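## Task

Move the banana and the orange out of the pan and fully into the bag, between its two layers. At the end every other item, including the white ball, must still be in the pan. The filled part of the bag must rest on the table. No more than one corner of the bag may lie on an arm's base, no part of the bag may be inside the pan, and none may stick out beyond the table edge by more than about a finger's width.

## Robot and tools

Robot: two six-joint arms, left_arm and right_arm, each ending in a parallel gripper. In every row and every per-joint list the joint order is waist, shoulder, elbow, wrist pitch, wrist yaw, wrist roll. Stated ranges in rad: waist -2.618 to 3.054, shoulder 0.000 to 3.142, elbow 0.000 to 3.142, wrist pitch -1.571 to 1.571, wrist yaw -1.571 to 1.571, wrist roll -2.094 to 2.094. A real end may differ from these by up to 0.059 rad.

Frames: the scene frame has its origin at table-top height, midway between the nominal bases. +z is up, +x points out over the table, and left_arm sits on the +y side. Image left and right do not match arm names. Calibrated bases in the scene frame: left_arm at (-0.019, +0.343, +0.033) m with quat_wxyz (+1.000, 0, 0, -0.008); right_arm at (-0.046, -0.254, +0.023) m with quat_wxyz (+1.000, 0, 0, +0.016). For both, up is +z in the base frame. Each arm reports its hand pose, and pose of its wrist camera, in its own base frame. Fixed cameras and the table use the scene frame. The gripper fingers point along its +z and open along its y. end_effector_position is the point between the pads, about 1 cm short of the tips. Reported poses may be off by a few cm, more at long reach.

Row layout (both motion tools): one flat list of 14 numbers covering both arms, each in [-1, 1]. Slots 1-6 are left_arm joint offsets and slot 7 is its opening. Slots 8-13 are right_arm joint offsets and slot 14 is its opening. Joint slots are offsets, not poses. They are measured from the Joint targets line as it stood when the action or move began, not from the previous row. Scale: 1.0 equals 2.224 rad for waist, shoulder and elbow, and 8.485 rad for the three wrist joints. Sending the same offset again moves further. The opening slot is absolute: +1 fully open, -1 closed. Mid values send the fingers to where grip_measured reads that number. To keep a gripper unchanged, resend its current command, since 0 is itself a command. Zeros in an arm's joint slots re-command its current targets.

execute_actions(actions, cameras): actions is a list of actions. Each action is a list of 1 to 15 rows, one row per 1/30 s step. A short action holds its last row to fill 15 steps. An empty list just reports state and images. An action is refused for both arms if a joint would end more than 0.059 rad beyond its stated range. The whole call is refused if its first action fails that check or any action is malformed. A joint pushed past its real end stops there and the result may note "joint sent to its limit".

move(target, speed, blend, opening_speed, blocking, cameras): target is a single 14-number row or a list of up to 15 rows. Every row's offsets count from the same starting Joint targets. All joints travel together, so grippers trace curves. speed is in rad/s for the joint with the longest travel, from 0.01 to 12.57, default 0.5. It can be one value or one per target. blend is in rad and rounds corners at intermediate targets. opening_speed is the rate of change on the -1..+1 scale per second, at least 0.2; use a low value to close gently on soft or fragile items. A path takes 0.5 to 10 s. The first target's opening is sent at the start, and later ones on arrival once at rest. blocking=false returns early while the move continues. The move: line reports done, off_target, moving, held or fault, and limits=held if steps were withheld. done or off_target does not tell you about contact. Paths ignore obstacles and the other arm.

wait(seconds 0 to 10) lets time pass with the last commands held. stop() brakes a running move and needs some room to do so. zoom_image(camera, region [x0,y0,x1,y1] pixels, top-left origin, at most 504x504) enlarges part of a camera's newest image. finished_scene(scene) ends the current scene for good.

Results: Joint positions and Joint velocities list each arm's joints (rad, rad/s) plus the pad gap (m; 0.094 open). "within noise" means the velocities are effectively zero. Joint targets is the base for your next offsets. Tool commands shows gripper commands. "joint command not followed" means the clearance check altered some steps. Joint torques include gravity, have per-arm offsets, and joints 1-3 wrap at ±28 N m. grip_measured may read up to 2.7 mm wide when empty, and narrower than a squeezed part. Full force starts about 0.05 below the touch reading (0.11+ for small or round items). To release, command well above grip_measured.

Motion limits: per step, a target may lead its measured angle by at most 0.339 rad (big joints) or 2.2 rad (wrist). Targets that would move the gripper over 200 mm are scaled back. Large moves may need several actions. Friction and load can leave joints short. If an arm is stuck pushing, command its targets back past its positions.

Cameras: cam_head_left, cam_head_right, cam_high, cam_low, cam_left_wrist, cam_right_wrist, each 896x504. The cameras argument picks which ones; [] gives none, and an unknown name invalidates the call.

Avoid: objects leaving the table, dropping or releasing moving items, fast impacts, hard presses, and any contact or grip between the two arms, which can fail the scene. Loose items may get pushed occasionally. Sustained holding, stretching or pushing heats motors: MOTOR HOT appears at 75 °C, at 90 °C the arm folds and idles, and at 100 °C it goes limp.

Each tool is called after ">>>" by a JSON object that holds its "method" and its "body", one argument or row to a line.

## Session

>>> {"method": "execute_actions", "body": {
  "actions": []
}}

>>> {"method": "zoom_image", "body": {
  "camera": "cam_head_left",
  "region": [150, 180, 650, 440]
}}

>>> {"method": "zoom_image", "body": {
  "camera": "cam_high",
  "region": [290, 210, 700, 460]
}}

Scene clock: 0.00 s.
left_arm: end_effector_position=(+0.3944, +0.0308, +0.0949) grip_measured=+1.000 end_effector_quat_wxyz=(+0.587, -0.050, +0.806, +0.059) | right_arm: end_effector_position=(+0.3969, +0.0123, +0.0815) grip_measured=+1.000 end_effector_quat_wxyz=(+0.550, -0.013, +0.835, -0.014)
Joint positions: left_arm=[0.018 1.567 0.361 0.893 -0.137 -0.006 0.094] | right_arm=[0.058 1.557 0.408 0.741 0.063 -0.014 0.094]
Joint velocities: within noise
Joint torques (N m): no reading
Heat: left arm: 25 °C; right arm: 28 °C.
Joint targets: left_arm=[0.018 1.563 0.365 0.889 -0.137 -0.006] | right_arm=[0.058 1.547 0.419 0.755 0.063 -0.014]
Tool commands: left_gripper/opening=+1.0 right_gripper/opening=+1.0

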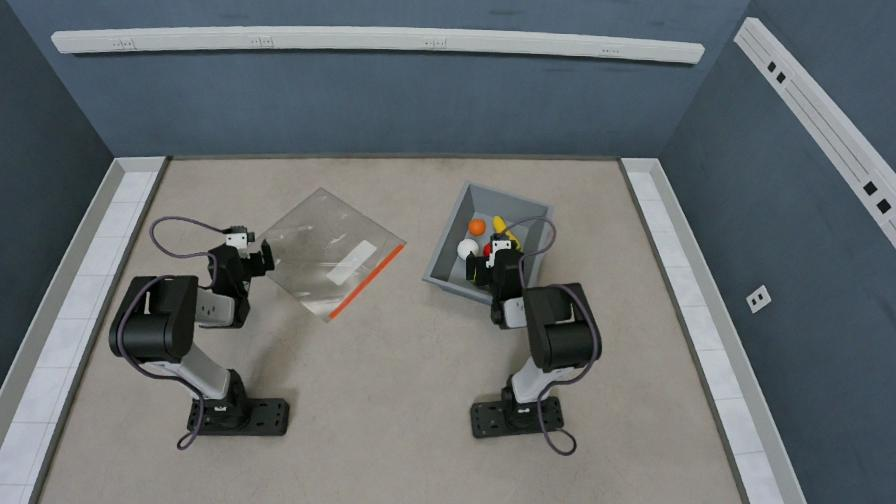

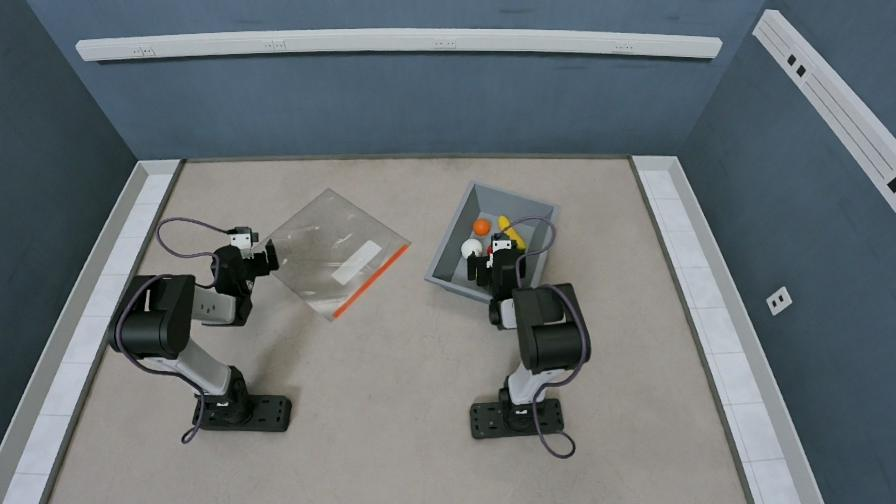

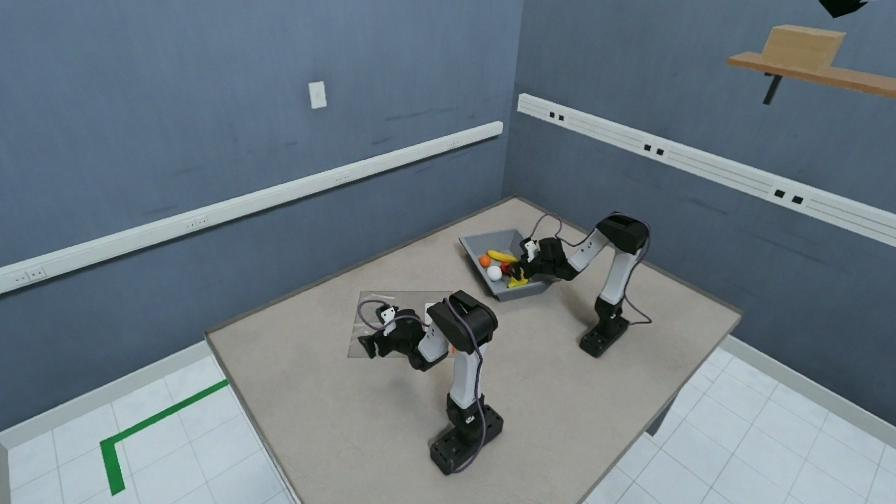

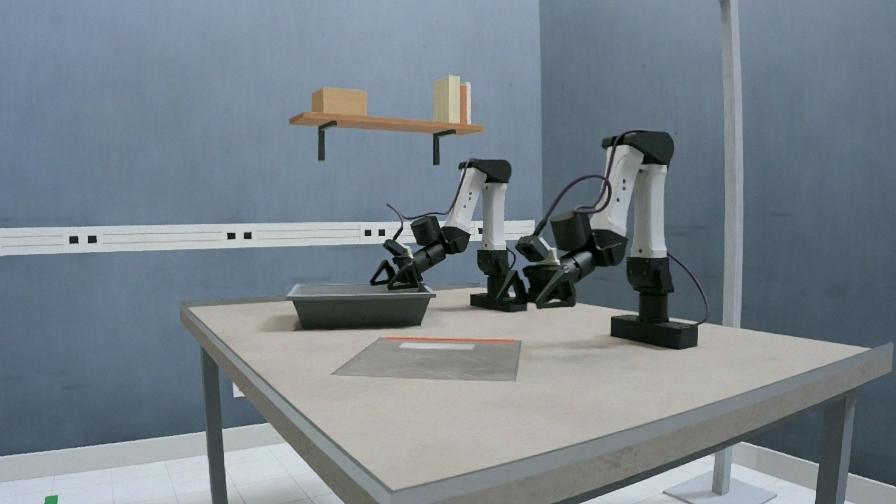

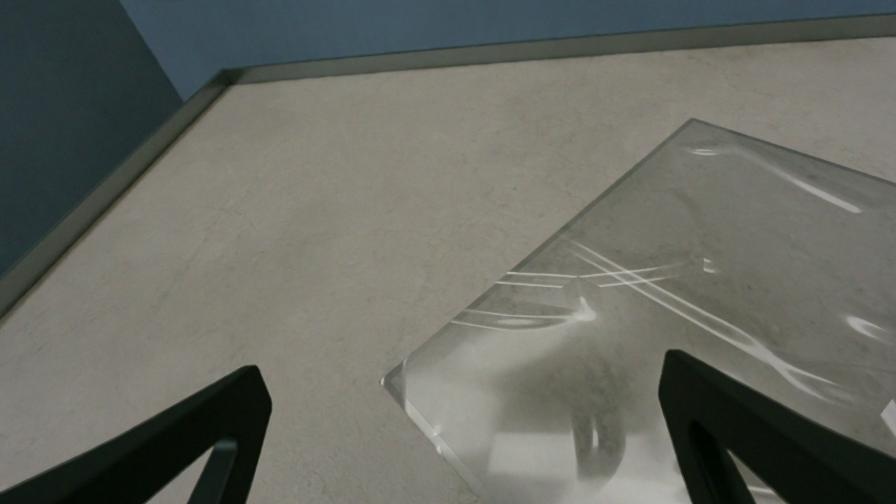

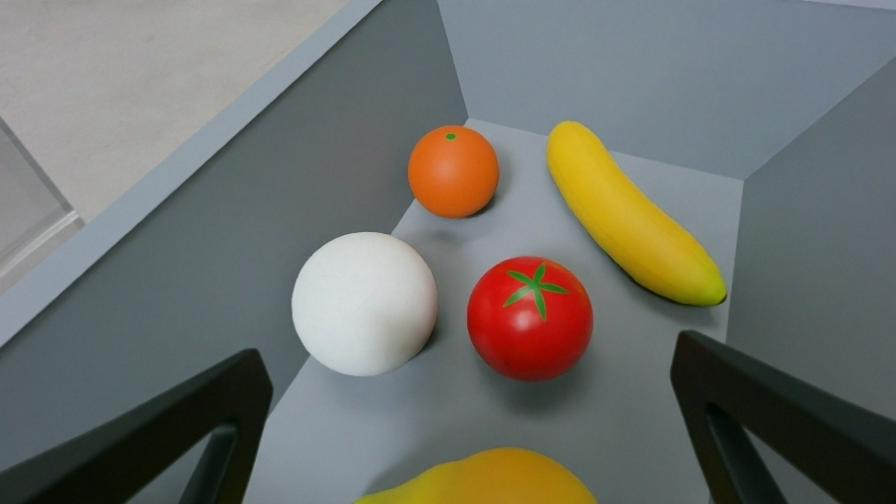

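Scaled by 1.008 from the camera's 896x504 image, which has a finer 1280x720 frame.

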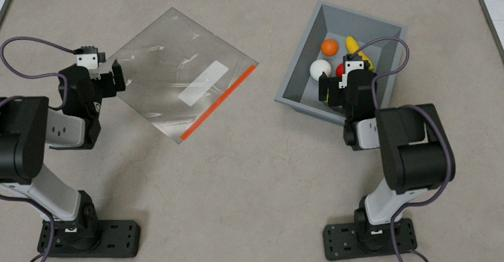

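Scaled by 1.229 from the camera's 896x504 image, which has a finer 1280x720 frame.

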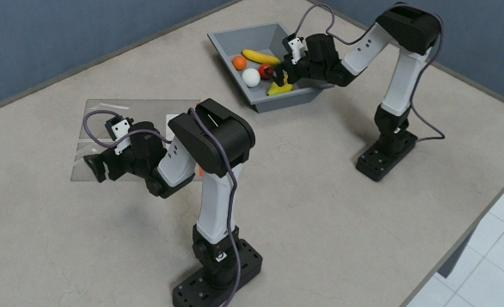

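>>> {"method": "move", "body": {
  "target": [
    [0,0.1515,0.8251,-0.2777,0.0161,-0.1631,0.5,0,-0.246,0.3062,-0.1953,-0.0074,0.0017,1],
    [-0.2199,0.1515,0.8251,-0.2777,0.0161,-0.1631,0.5,0.2878,-0.246,0.3062,-0.1953,-0.0074,0.0017,1],
    [-0.2199,0.4222,0.9141,-0.2777,0.0161,-0.1631,0.5,0.2878,-0.246,0.3062,-0.1953,-0.0074,0.0017,1]
  ],
  "speed": 0.9,
  "blend": 0.08
}}

Scene clock: 5.47 s.
left_arm: end_effector_position=(+0.4278, -0.2173, +0.0555) grip_measured=+0.502 end_effector_quat_wxyz=(+0.002, -0.437, +0.899, +0.007) | right_arm: end_effector_position=(+0.2195, +0.1804, +0.2291) grip_measured=+1.000 end_effector_quat_wxyz=(+0.337, -0.318, +0.878, +0.118)
Joint positions: left_arm=[-0.474 2.501 2.38 -1.459 -0.011 -1.379 0.071] | right_arm=[0.691 1.01 1.073 -0.905 0.005 -0.006 0.094]
Joint velocities: within noise
Joint torques (N m): left_arm=[0.44 -13.19 8.77 0.21 0.03 -0.14] | right_arm=[0.72 -3.02 9.48 1.54 -0.07 0.12]
Heat: left arm: 26 °C; right arm: 29 °C.
Joint targets: left_arm=[-0.471 2.502 2.399 -1.468 0.000 -1.390] | right_arm=[0.698 1.000 1.100 -0.902 0.000 0.000]
move: done

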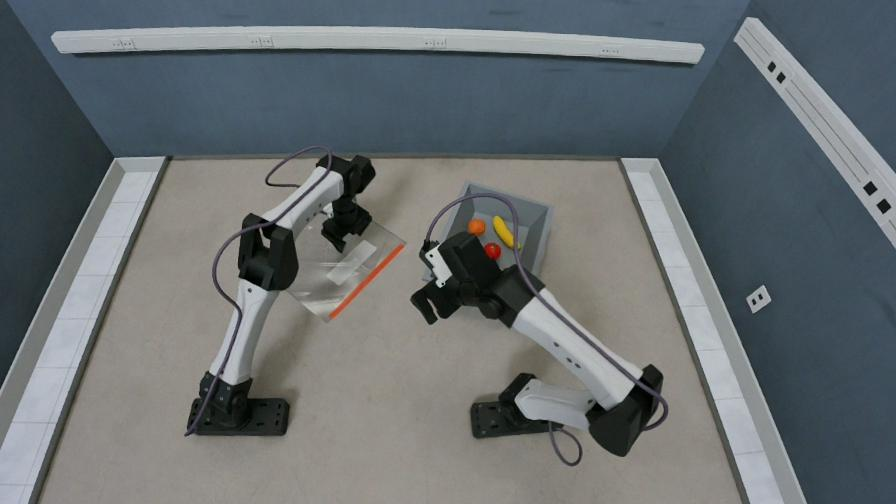

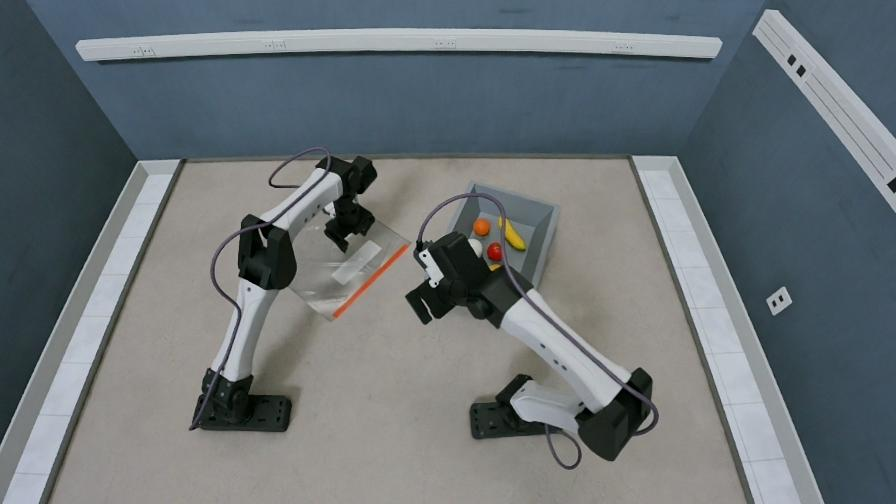

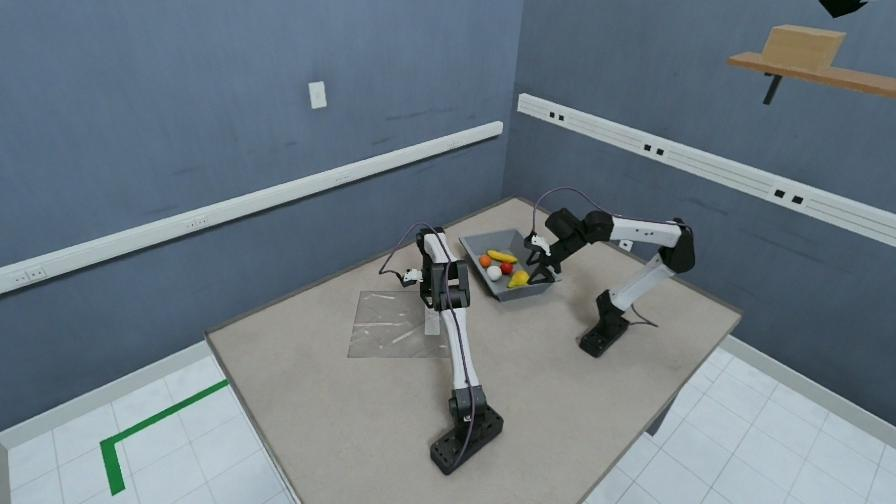

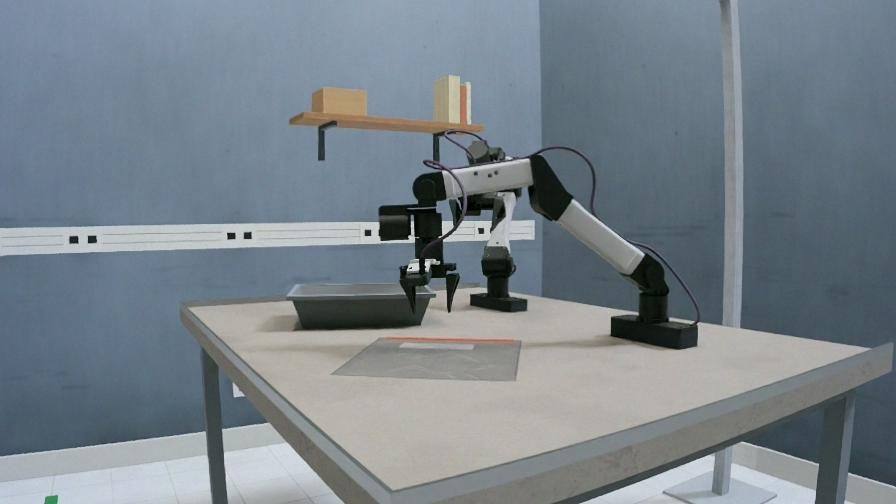

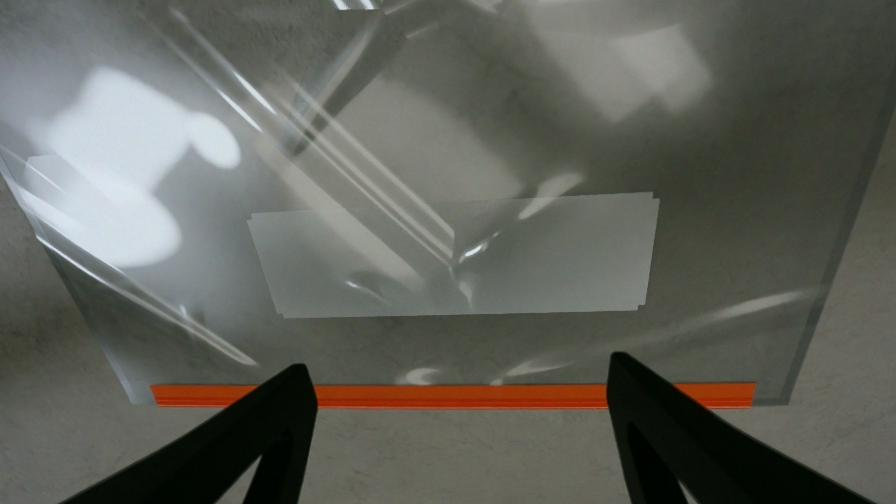

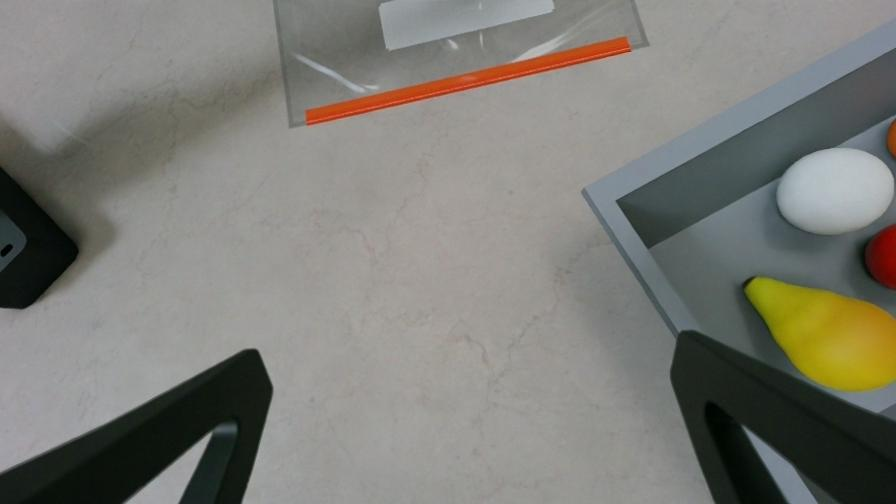

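>>> {"method": "move", "body": {
  "target": [
    [-0.0274,0,0,0,0.0,-0.0071,0.5,0,0,0,0,0,0,1],
    [-0.0274,-0.018,-0.1281,0.0312,0,-0.0071,0.5,0,0,0,0,0,0,1]
  ],
  "speed": 0.3,
  "cameras": ["cam_left_wrist","cam_right_wrist"]
}}

Scene clock: 7.77 s.
left_arm: end_effector_position=(+0.4100, -0.2424, -0.0091) grip_measured=+0.502 end_effector_quat_wxyz=(-0.001, -0.436, +0.900, +0.012) | right_arm: end_effector_position=(+0.2195, +0.1804, +0.2291) grip_measured=+1.000 end_effector_quat_wxyz=(+0.337, -0.318, +0.878, +0.118)
Joint positions: left_arm=[-0.538 2.501 2.123 -1.214 -0.01 -1.44 0.071] | right_arm=[0.691 1.01 1.073 -0.905 0.005 -0.006 0.094]
Joint velocities: within noise
Joint torques (N m): left_arm=[0.64 -16.32 6 0.4 0.02 -0.15] | right_arm=[0.7 -2.99 9.47 1.54 -0.07 0.11]
Heat: left arm: 26 °C; right arm: 29 °C.
Joint targets: left_arm=[-0.532 2.462 2.114 -1.203 0.000 -1.451] | right_arm=[0.698 1.000 1.100 -0.902 0.000 0.000]
move: off_target (left_arm); left_arm: the shoulder is farthest, 0.039 rad from its target
Images, in order (width x height): cam_left_wrist 896x504, cam_right_wrist 896x504.

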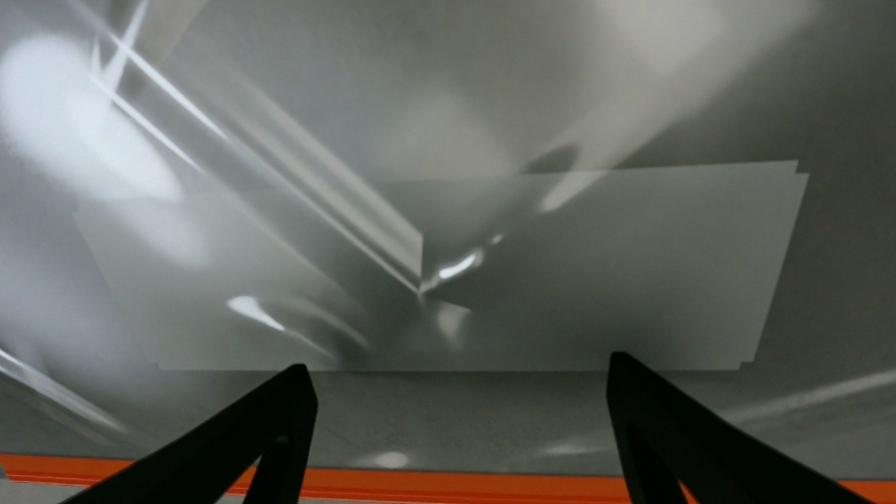

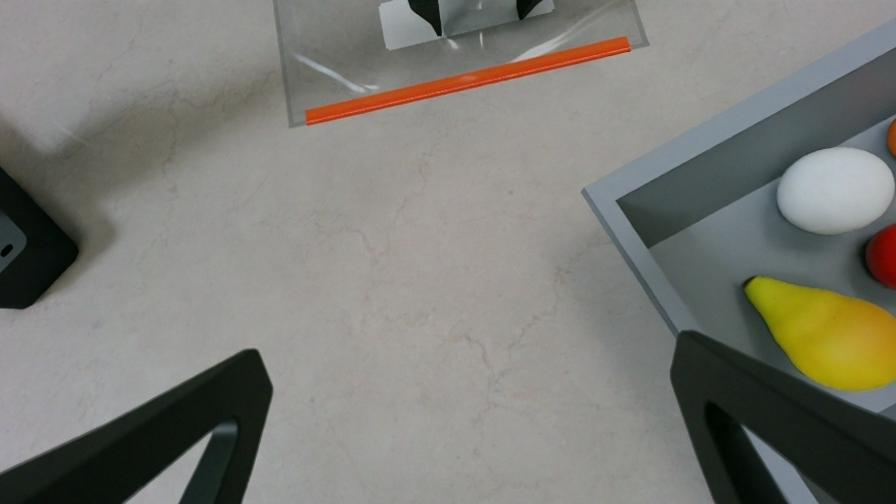

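>>> {"method": "move", "body": {
  "target": [0,-0.0112,-0.0827,0.018,0,0,0.5,0,0,0,0,0,0,1],
  "speed": 0.15,
  "cameras": ["cam_left_wrist"]
}}

>>> {"method": "move", "body": {
  "target": [0,0,0,0,0,0,-1,0,0,0,0,0,0,1],
  "opening_speed": 0.5,
  "cameras": ["cam_left_wrist"]
}}

>>> {"method": "move", "body": {
  "target": [0,0.014,0.098,-0.022,0,0,-1,0,0,0,0,0,0,1],
  "speed": 0.2,
  "cameras": ["cam_left_wrist","cam_right_wrist"]
}}

Scene clock: 9.60 s.
left_arm: end_effector_position=(+0.4078, -0.2412, -0.0157) grip_measured=+0.501 end_effector_quat_wxyz=(+0.014, -0.436, +0.900, -0.012) | right_arm: end_effector_position=(+0.2195, +0.1804, +0.2291) grip_measured=+1.000 end_effector_quat_wxyz=(+0.337, -0.318, +0.878, +0.118)
Joint positions: left_arm=[-0.538 2.427 1.96 -1.07 -0.01 -1.44 0.071] | right_arm=[0.691 1.01 1.073 -0.905 0.005 -0.006 0.094]
Joint velocities: within noise
Joint torques (N m): left_arm=[0.66 -12.08 3.88 0.65 0.02 -0.13] | right_arm=[0.7 -3 9.47 1.55 -0.07 0.12]
Heat: left arm: 27 °C; right arm: 29 °C.
Joint targets: left_arm=[-0.532 2.437 1.930 -1.050 0.000 -1.451] | right_arm=[0.698 1.000 1.100 -0.902 0.000 0.000]
move: done
Images, in order (width x height): cam_left_wrist 896x504.

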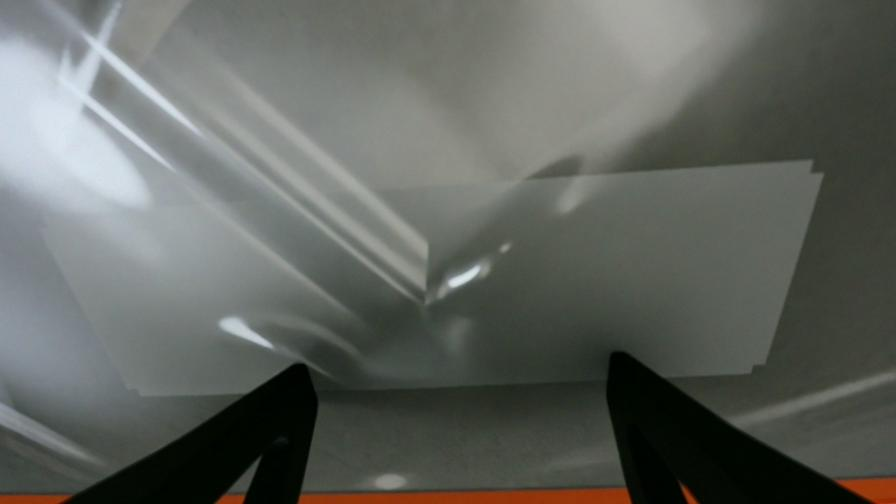

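Scene clock: 12.80 s.
left_arm: end_effector_position=(+0.4079, -0.2412, -0.0159) grip_measured=-0.976 end_effector_quat_wxyz=(+0.014, -0.436, +0.900, -0.013) | right_arm: end_effector_position=(+0.2195, +0.1804, +0.2291) grip_measured=+1.000 end_effector_quat_wxyz=(+0.337, -0.318, +0.878, +0.118)
Joint positions: left_arm=[-0.538 2.425 1.957 -1.066 -0.01 -1.44 0.001] | right_arm=[0.691 1.01 1.073 -0.905 0.005 -0.006 0.094]
Joint velocities: within noise
Joint torques (N m): left_arm=[0.65 -11.97 4.18 0.61 0.02 -0.13] | right_arm=[0.73 -3.02 9.48 1.54 -0.07 0.11]
Heat: left arm: 30 °C; right arm: 29 °C.
Joint targets: left_arm=[-0.532 2.437 1.930 -1.050 0.000 -1.451] | right_arm=[0.698 1.000 1.100 -0.902 0.000 0.000]
move: done
Images, in order (width x height): cam_left_wrist 896x504.

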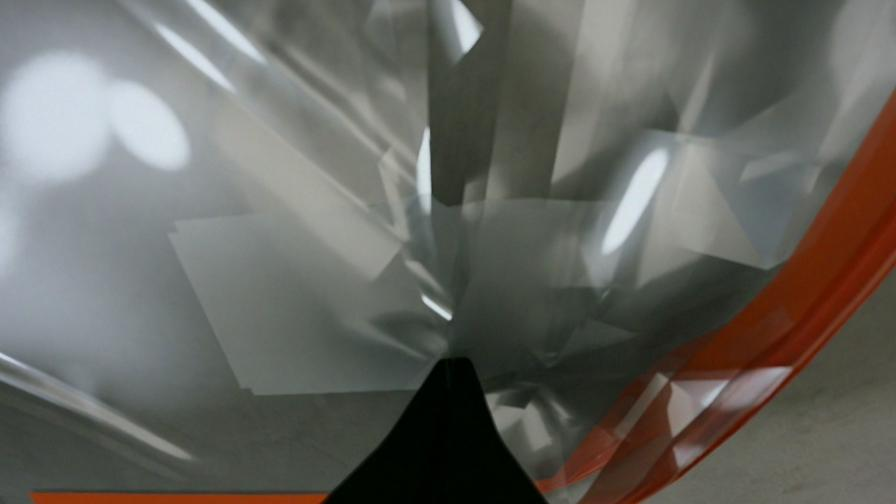

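Scene clock: 14.47 s.
left_arm: end_effector_position=(+0.4146, -0.2452, +0.0186) grip_measured=-0.978 end_effector_quat_wxyz=(+0.013, -0.436, +0.900, -0.011) | right_arm: end_effector_position=(+0.2194, +0.1804, +0.2290) grip_measured=+1.000 end_effector_quat_wxyz=(+0.336, -0.318, +0.878, +0.117)
Joint positions: left_arm=[-0.538 2.443 2.128 -1.224 -0.01 -1.44 0.001] | right_arm=[0.691 1.01 1.073 -0.905 0.005 -0.006 0.094]
Joint velocities: within noise
Joint torques (N m): left_arm=[0.66 -11.19 8.91 0.26 0.03 -0.13] | right_arm=[0.73 -3 9.47 1.54 -0.07 0.11]
Heat: left arm: 30 °C; right arm: 29 °C.
Joint targets: left_arm=[-0.532 2.468 2.148 -1.237 0.000 -1.451] | right_arm=[0.698 1.000 1.100 -0.903 0.000 0.000]
move: done
Images, in order (width x height): cam_left_wrist 896x504, cam_right_wrist 896x504.

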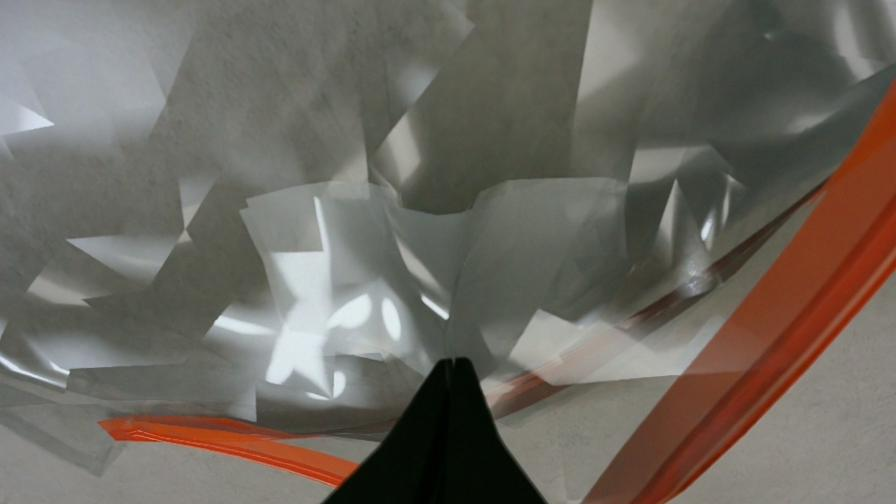

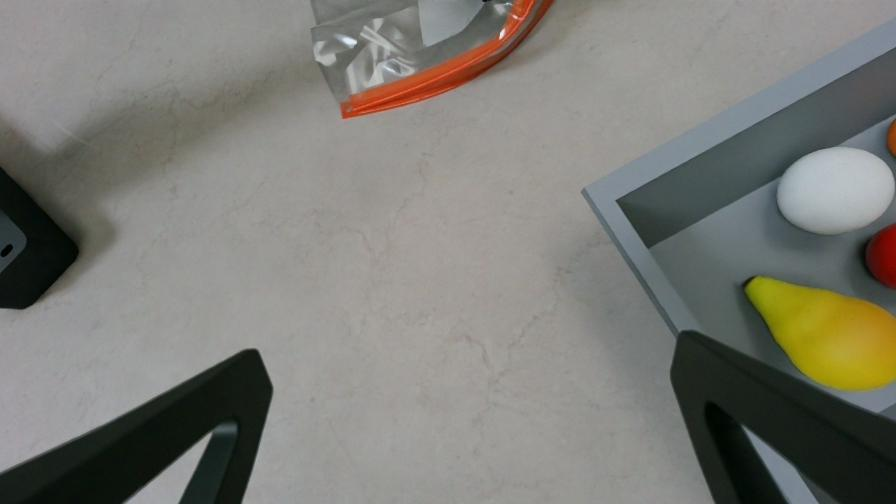

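>>> {"method": "move", "body": {
  "target": [0,-0.2702,-0.2127,0.0271,0,0,-1,0,0,0,0,0,0,1],
  "speed": 0.25
}}

>>> {"method": "zoom_image", "body": {
  "camera": "cam_head_left",
  "region": [240, 160, 580, 360]
}}

>>> {"method": "zoom_image", "body": {
  "camera": "cam_low",
  "region": [280, 200, 560, 390]
}}

Scene clock: 17.77 s.
left_arm: end_effector_position=(+0.3784, -0.2236, +0.1408) grip_measured=-0.978 end_effector_quat_wxyz=(+0.099, -0.430, +0.886, -0.141) | right_arm: end_effector_position=(+0.2194, +0.1804, +0.2290) grip_measured=+1.000 end_effector_quat_wxyz=(+0.336, -0.318, +0.878, +0.117)
Joint positions: left_arm=[-0.538 1.895 1.688 -1.018 -0.01 -1.44 0.001] | right_arm=[0.691 1.01 1.073 -0.905 0.005 -0.006 0.094]
Joint velocities: within noise
Joint torques (N m): left_arm=[0.68 -11.73 6.41 1.24 0.02 -0.12] | right_arm=[0.72 -2.99 9.47 1.54 -0.07 0.11]
Heat: left arm: 32 °C; right arm: 29 °C.
Joint targets: left_arm=[-0.532 1.867 1.675 -1.007 0.000 -1.451] | right_arm=[0.698 1.000 1.100 -0.903 0.000 0.000]
move: done

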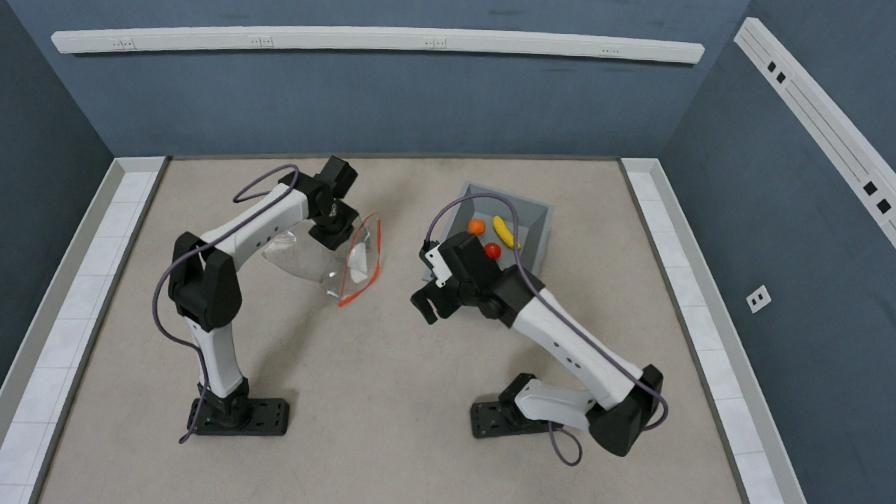

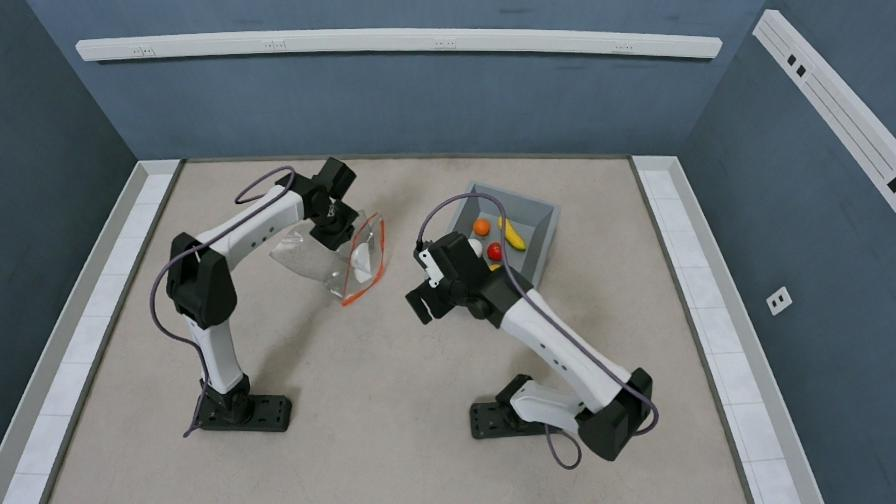

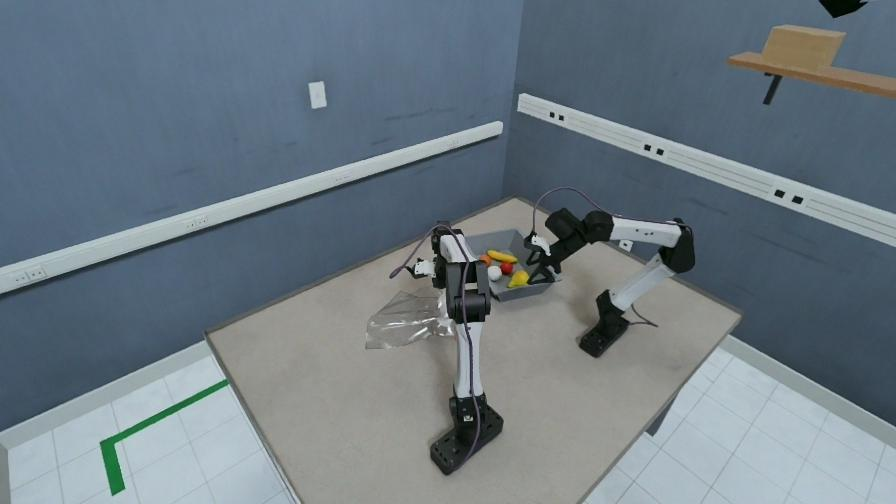

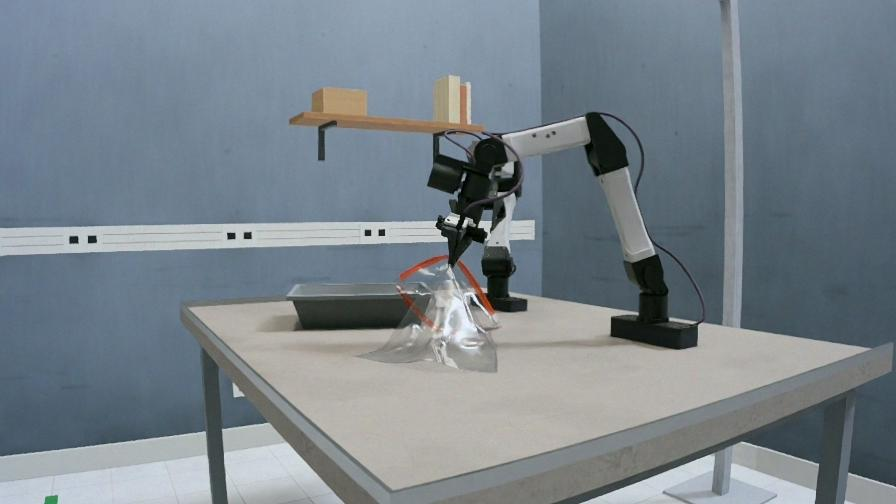

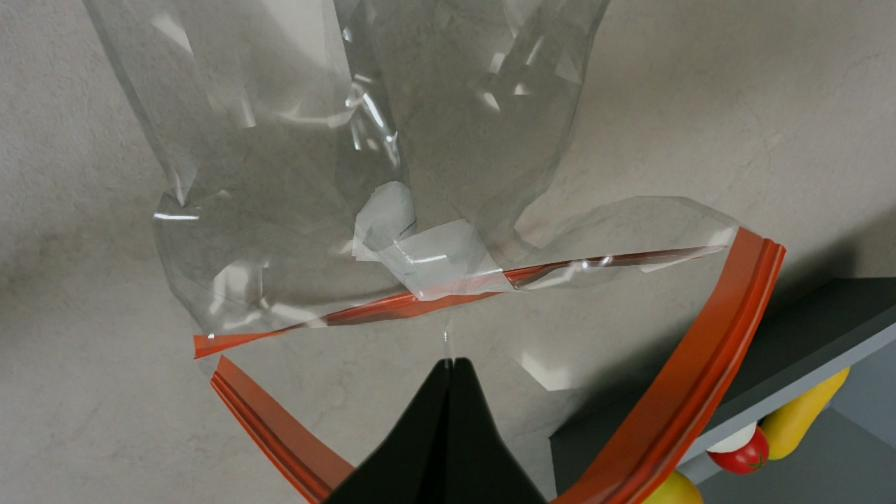

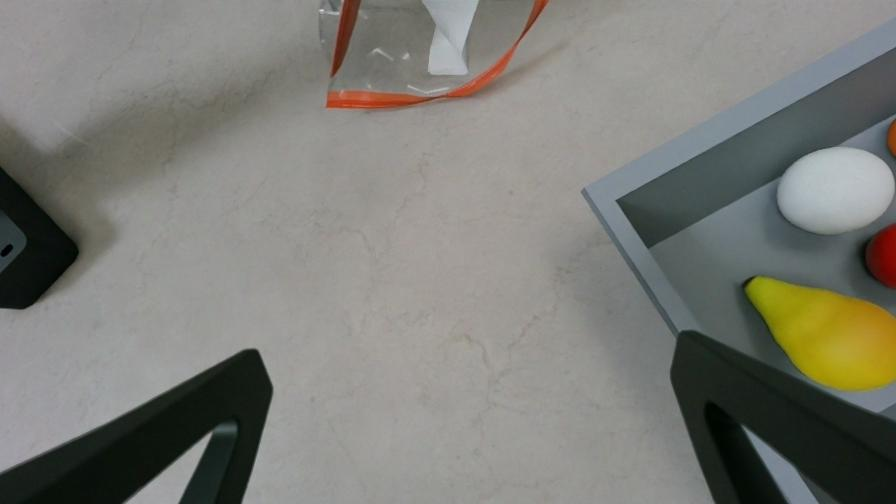

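Scaled by 1.482 from the camera's 896x504 image, which has a finer 1280x720 frame.

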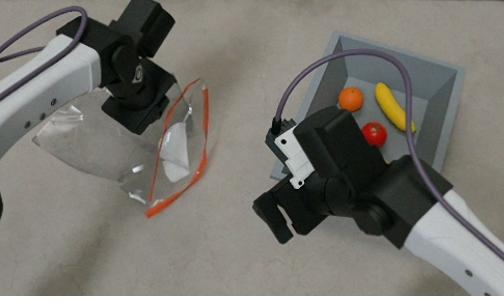

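Scaled by 1.800 from the camera's 896x504 image, which has a finer 1280x720 frame.

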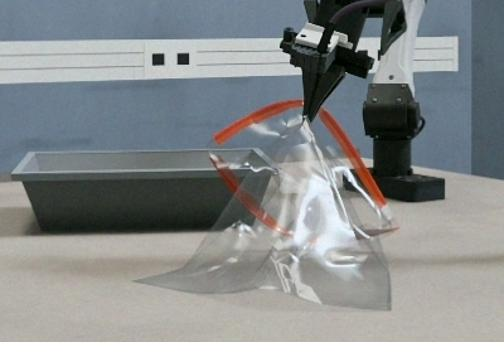

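>>> {"method": "move", "body": {
  "target": [0,0.054,0.0425,-0.0054,0,0,-1,0,0,0,0,0,0,1],
  "speed": 0.2,
  "cameras": ["cam_head_left","cam_low","cam_left_wrist"]
}}

>>> {"method": "zoom_image", "body": {
  "camera": "cam_low",
  "region": [280, 200, 560, 390]
}}

>>> {"method": "zoom_image", "body": {
  "camera": "cam_head_left",
  "region": [290, 180, 490, 360]
}}

Scene clock: 19.17 s.
left_arm: end_effector_position=(+0.3861, -0.2282, +0.1246) grip_measured=-0.978 end_effector_quat_wxyz=(+0.087, -0.432, +0.889, -0.123) | right_arm: end_effector_position=(+0.2194, +0.1804, +0.2290) grip_measured=+1.000 end_effector_quat_wxyz=(+0.336, -0.318, +0.878, +0.117)
Joint positions: left_arm=[-0.538 1.972 1.743 -1.04 -0.01 -1.44 0.001] | right_arm=[0.691 1.01 1.073 -0.905 0.005 -0.006 0.094]
Joint velocities: within noise
Joint torques (N m): left_arm=[0.64 -9.03 10.09 0.86 0.04 -0.13] | right_arm=[0.7 -2.97 9.48 1.55 -0.07 0.12]
Heat: left arm: 32 °C; right arm: 29 °C.
Joint targets: left_arm=[-0.532 1.988 1.769 -1.053 0.000 -1.451] | right_arm=[0.698 1.000 1.100 -0.903 0.000 0.000]
move: done
Images, in order (width x height): cam_head_left 896x504, cam_low 896x504, cam_left_wrist 896x504.

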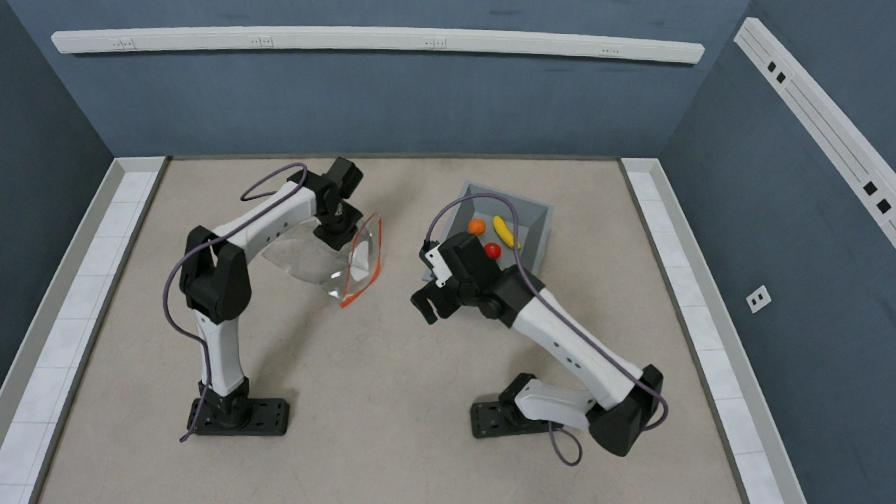

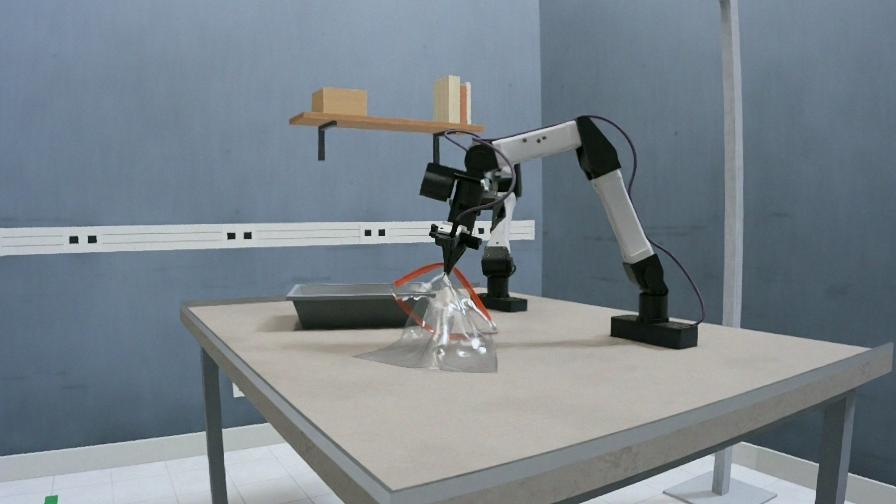

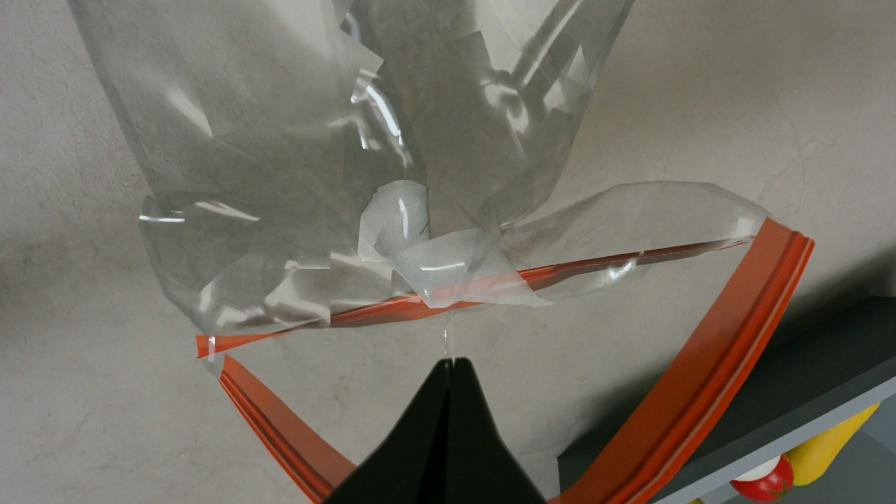

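Scaled by 1.800 from the camera's 896x504 image, which has a finer 1280x720 frame.

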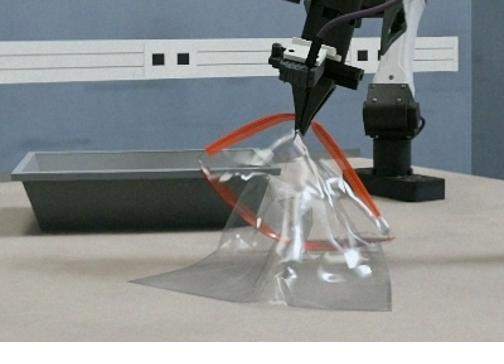

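Scaled by 2.520 from the camera's 896x504 image, which has a finer 1280x720 frame.

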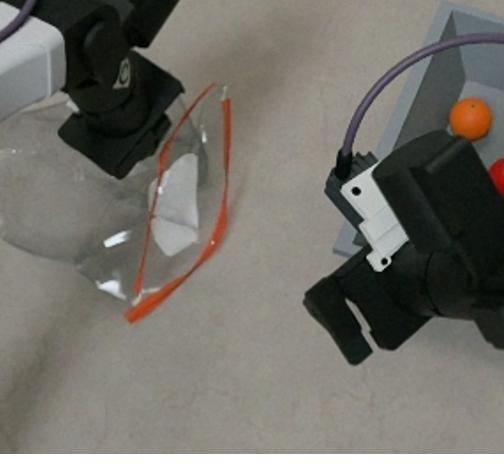

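>>> {"method": "move", "body": {
  "target": [
    [0,0,0,0,0,0,-1,-0.2779,0,0,0,0,0,1],
    [0,0,0,0,0,0,-1,-0.2779,0.4002,0.3033,-0.0096,0,0,1]
  ],
  "speed": 0.8,
  "blend": 0.1,
  "cameras": ["cam_head_left","cam_right_wrist"]
}}

>>> {"method": "zoom_image", "body": {
  "camera": "cam_head_left",
  "region": [400, 160, 600, 330]
}}

Scene clock: 22.37 s.
left_arm: end_effector_position=(+0.3858, -0.2281, +0.1245) grip_measured=-0.978 end_effector_quat_wxyz=(+0.086, -0.432, +0.889, -0.122) | right_arm: end_effector_position=(+0.4576, +0.0398, +0.1674) grip_measured=+1.000 end_effector_quat_wxyz=(+0.221, -0.045, +0.974, +0.008)
Joint positions: left_arm=[-0.538 1.972 1.743 -1.041 -0.01 -1.44 0.001] | right_arm=[0.087 1.887 1.746 -0.983 0.001 -0.006 0.094]
Joint velocities: within noise
Joint torques (N m): left_arm=[0.69 -9.01 10.11 0.89 0.03 -0.12] | right_arm=[-0.65 -9.22 9.54 1.07 -0.04 0.11]
Heat: left arm: 33 °C; right arm: 29 °C.
Joint targets: left_arm=[-0.532 1.988 1.769 -1.053 0.000 -1.451] | right_arm=[0.080 1.890 1.774 -0.984 0.000 0.000]
move: done
Images, in order (width x height): cam_head_left 896x504, cam_right_wrist 896x504.

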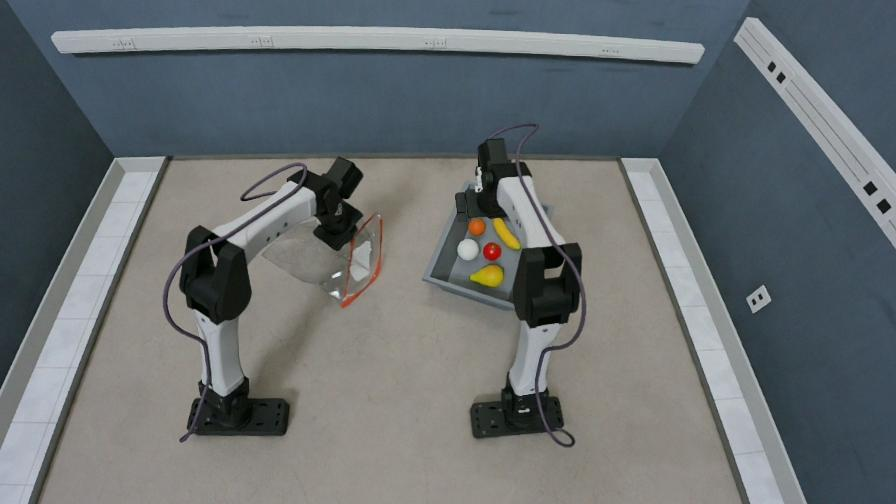

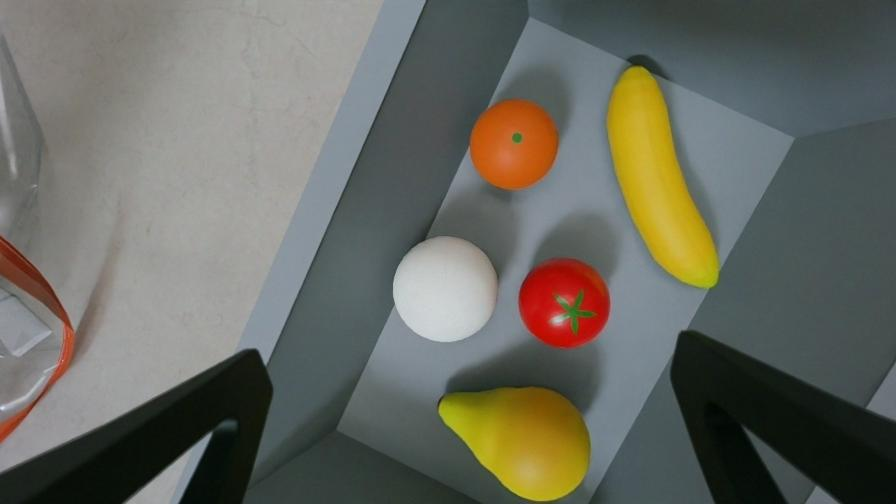

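Scaled by 2.520 from the camera's 896x504 image, which has a finer 1280x720 frame.

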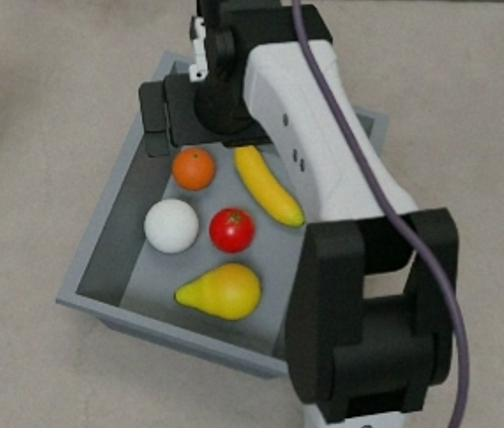

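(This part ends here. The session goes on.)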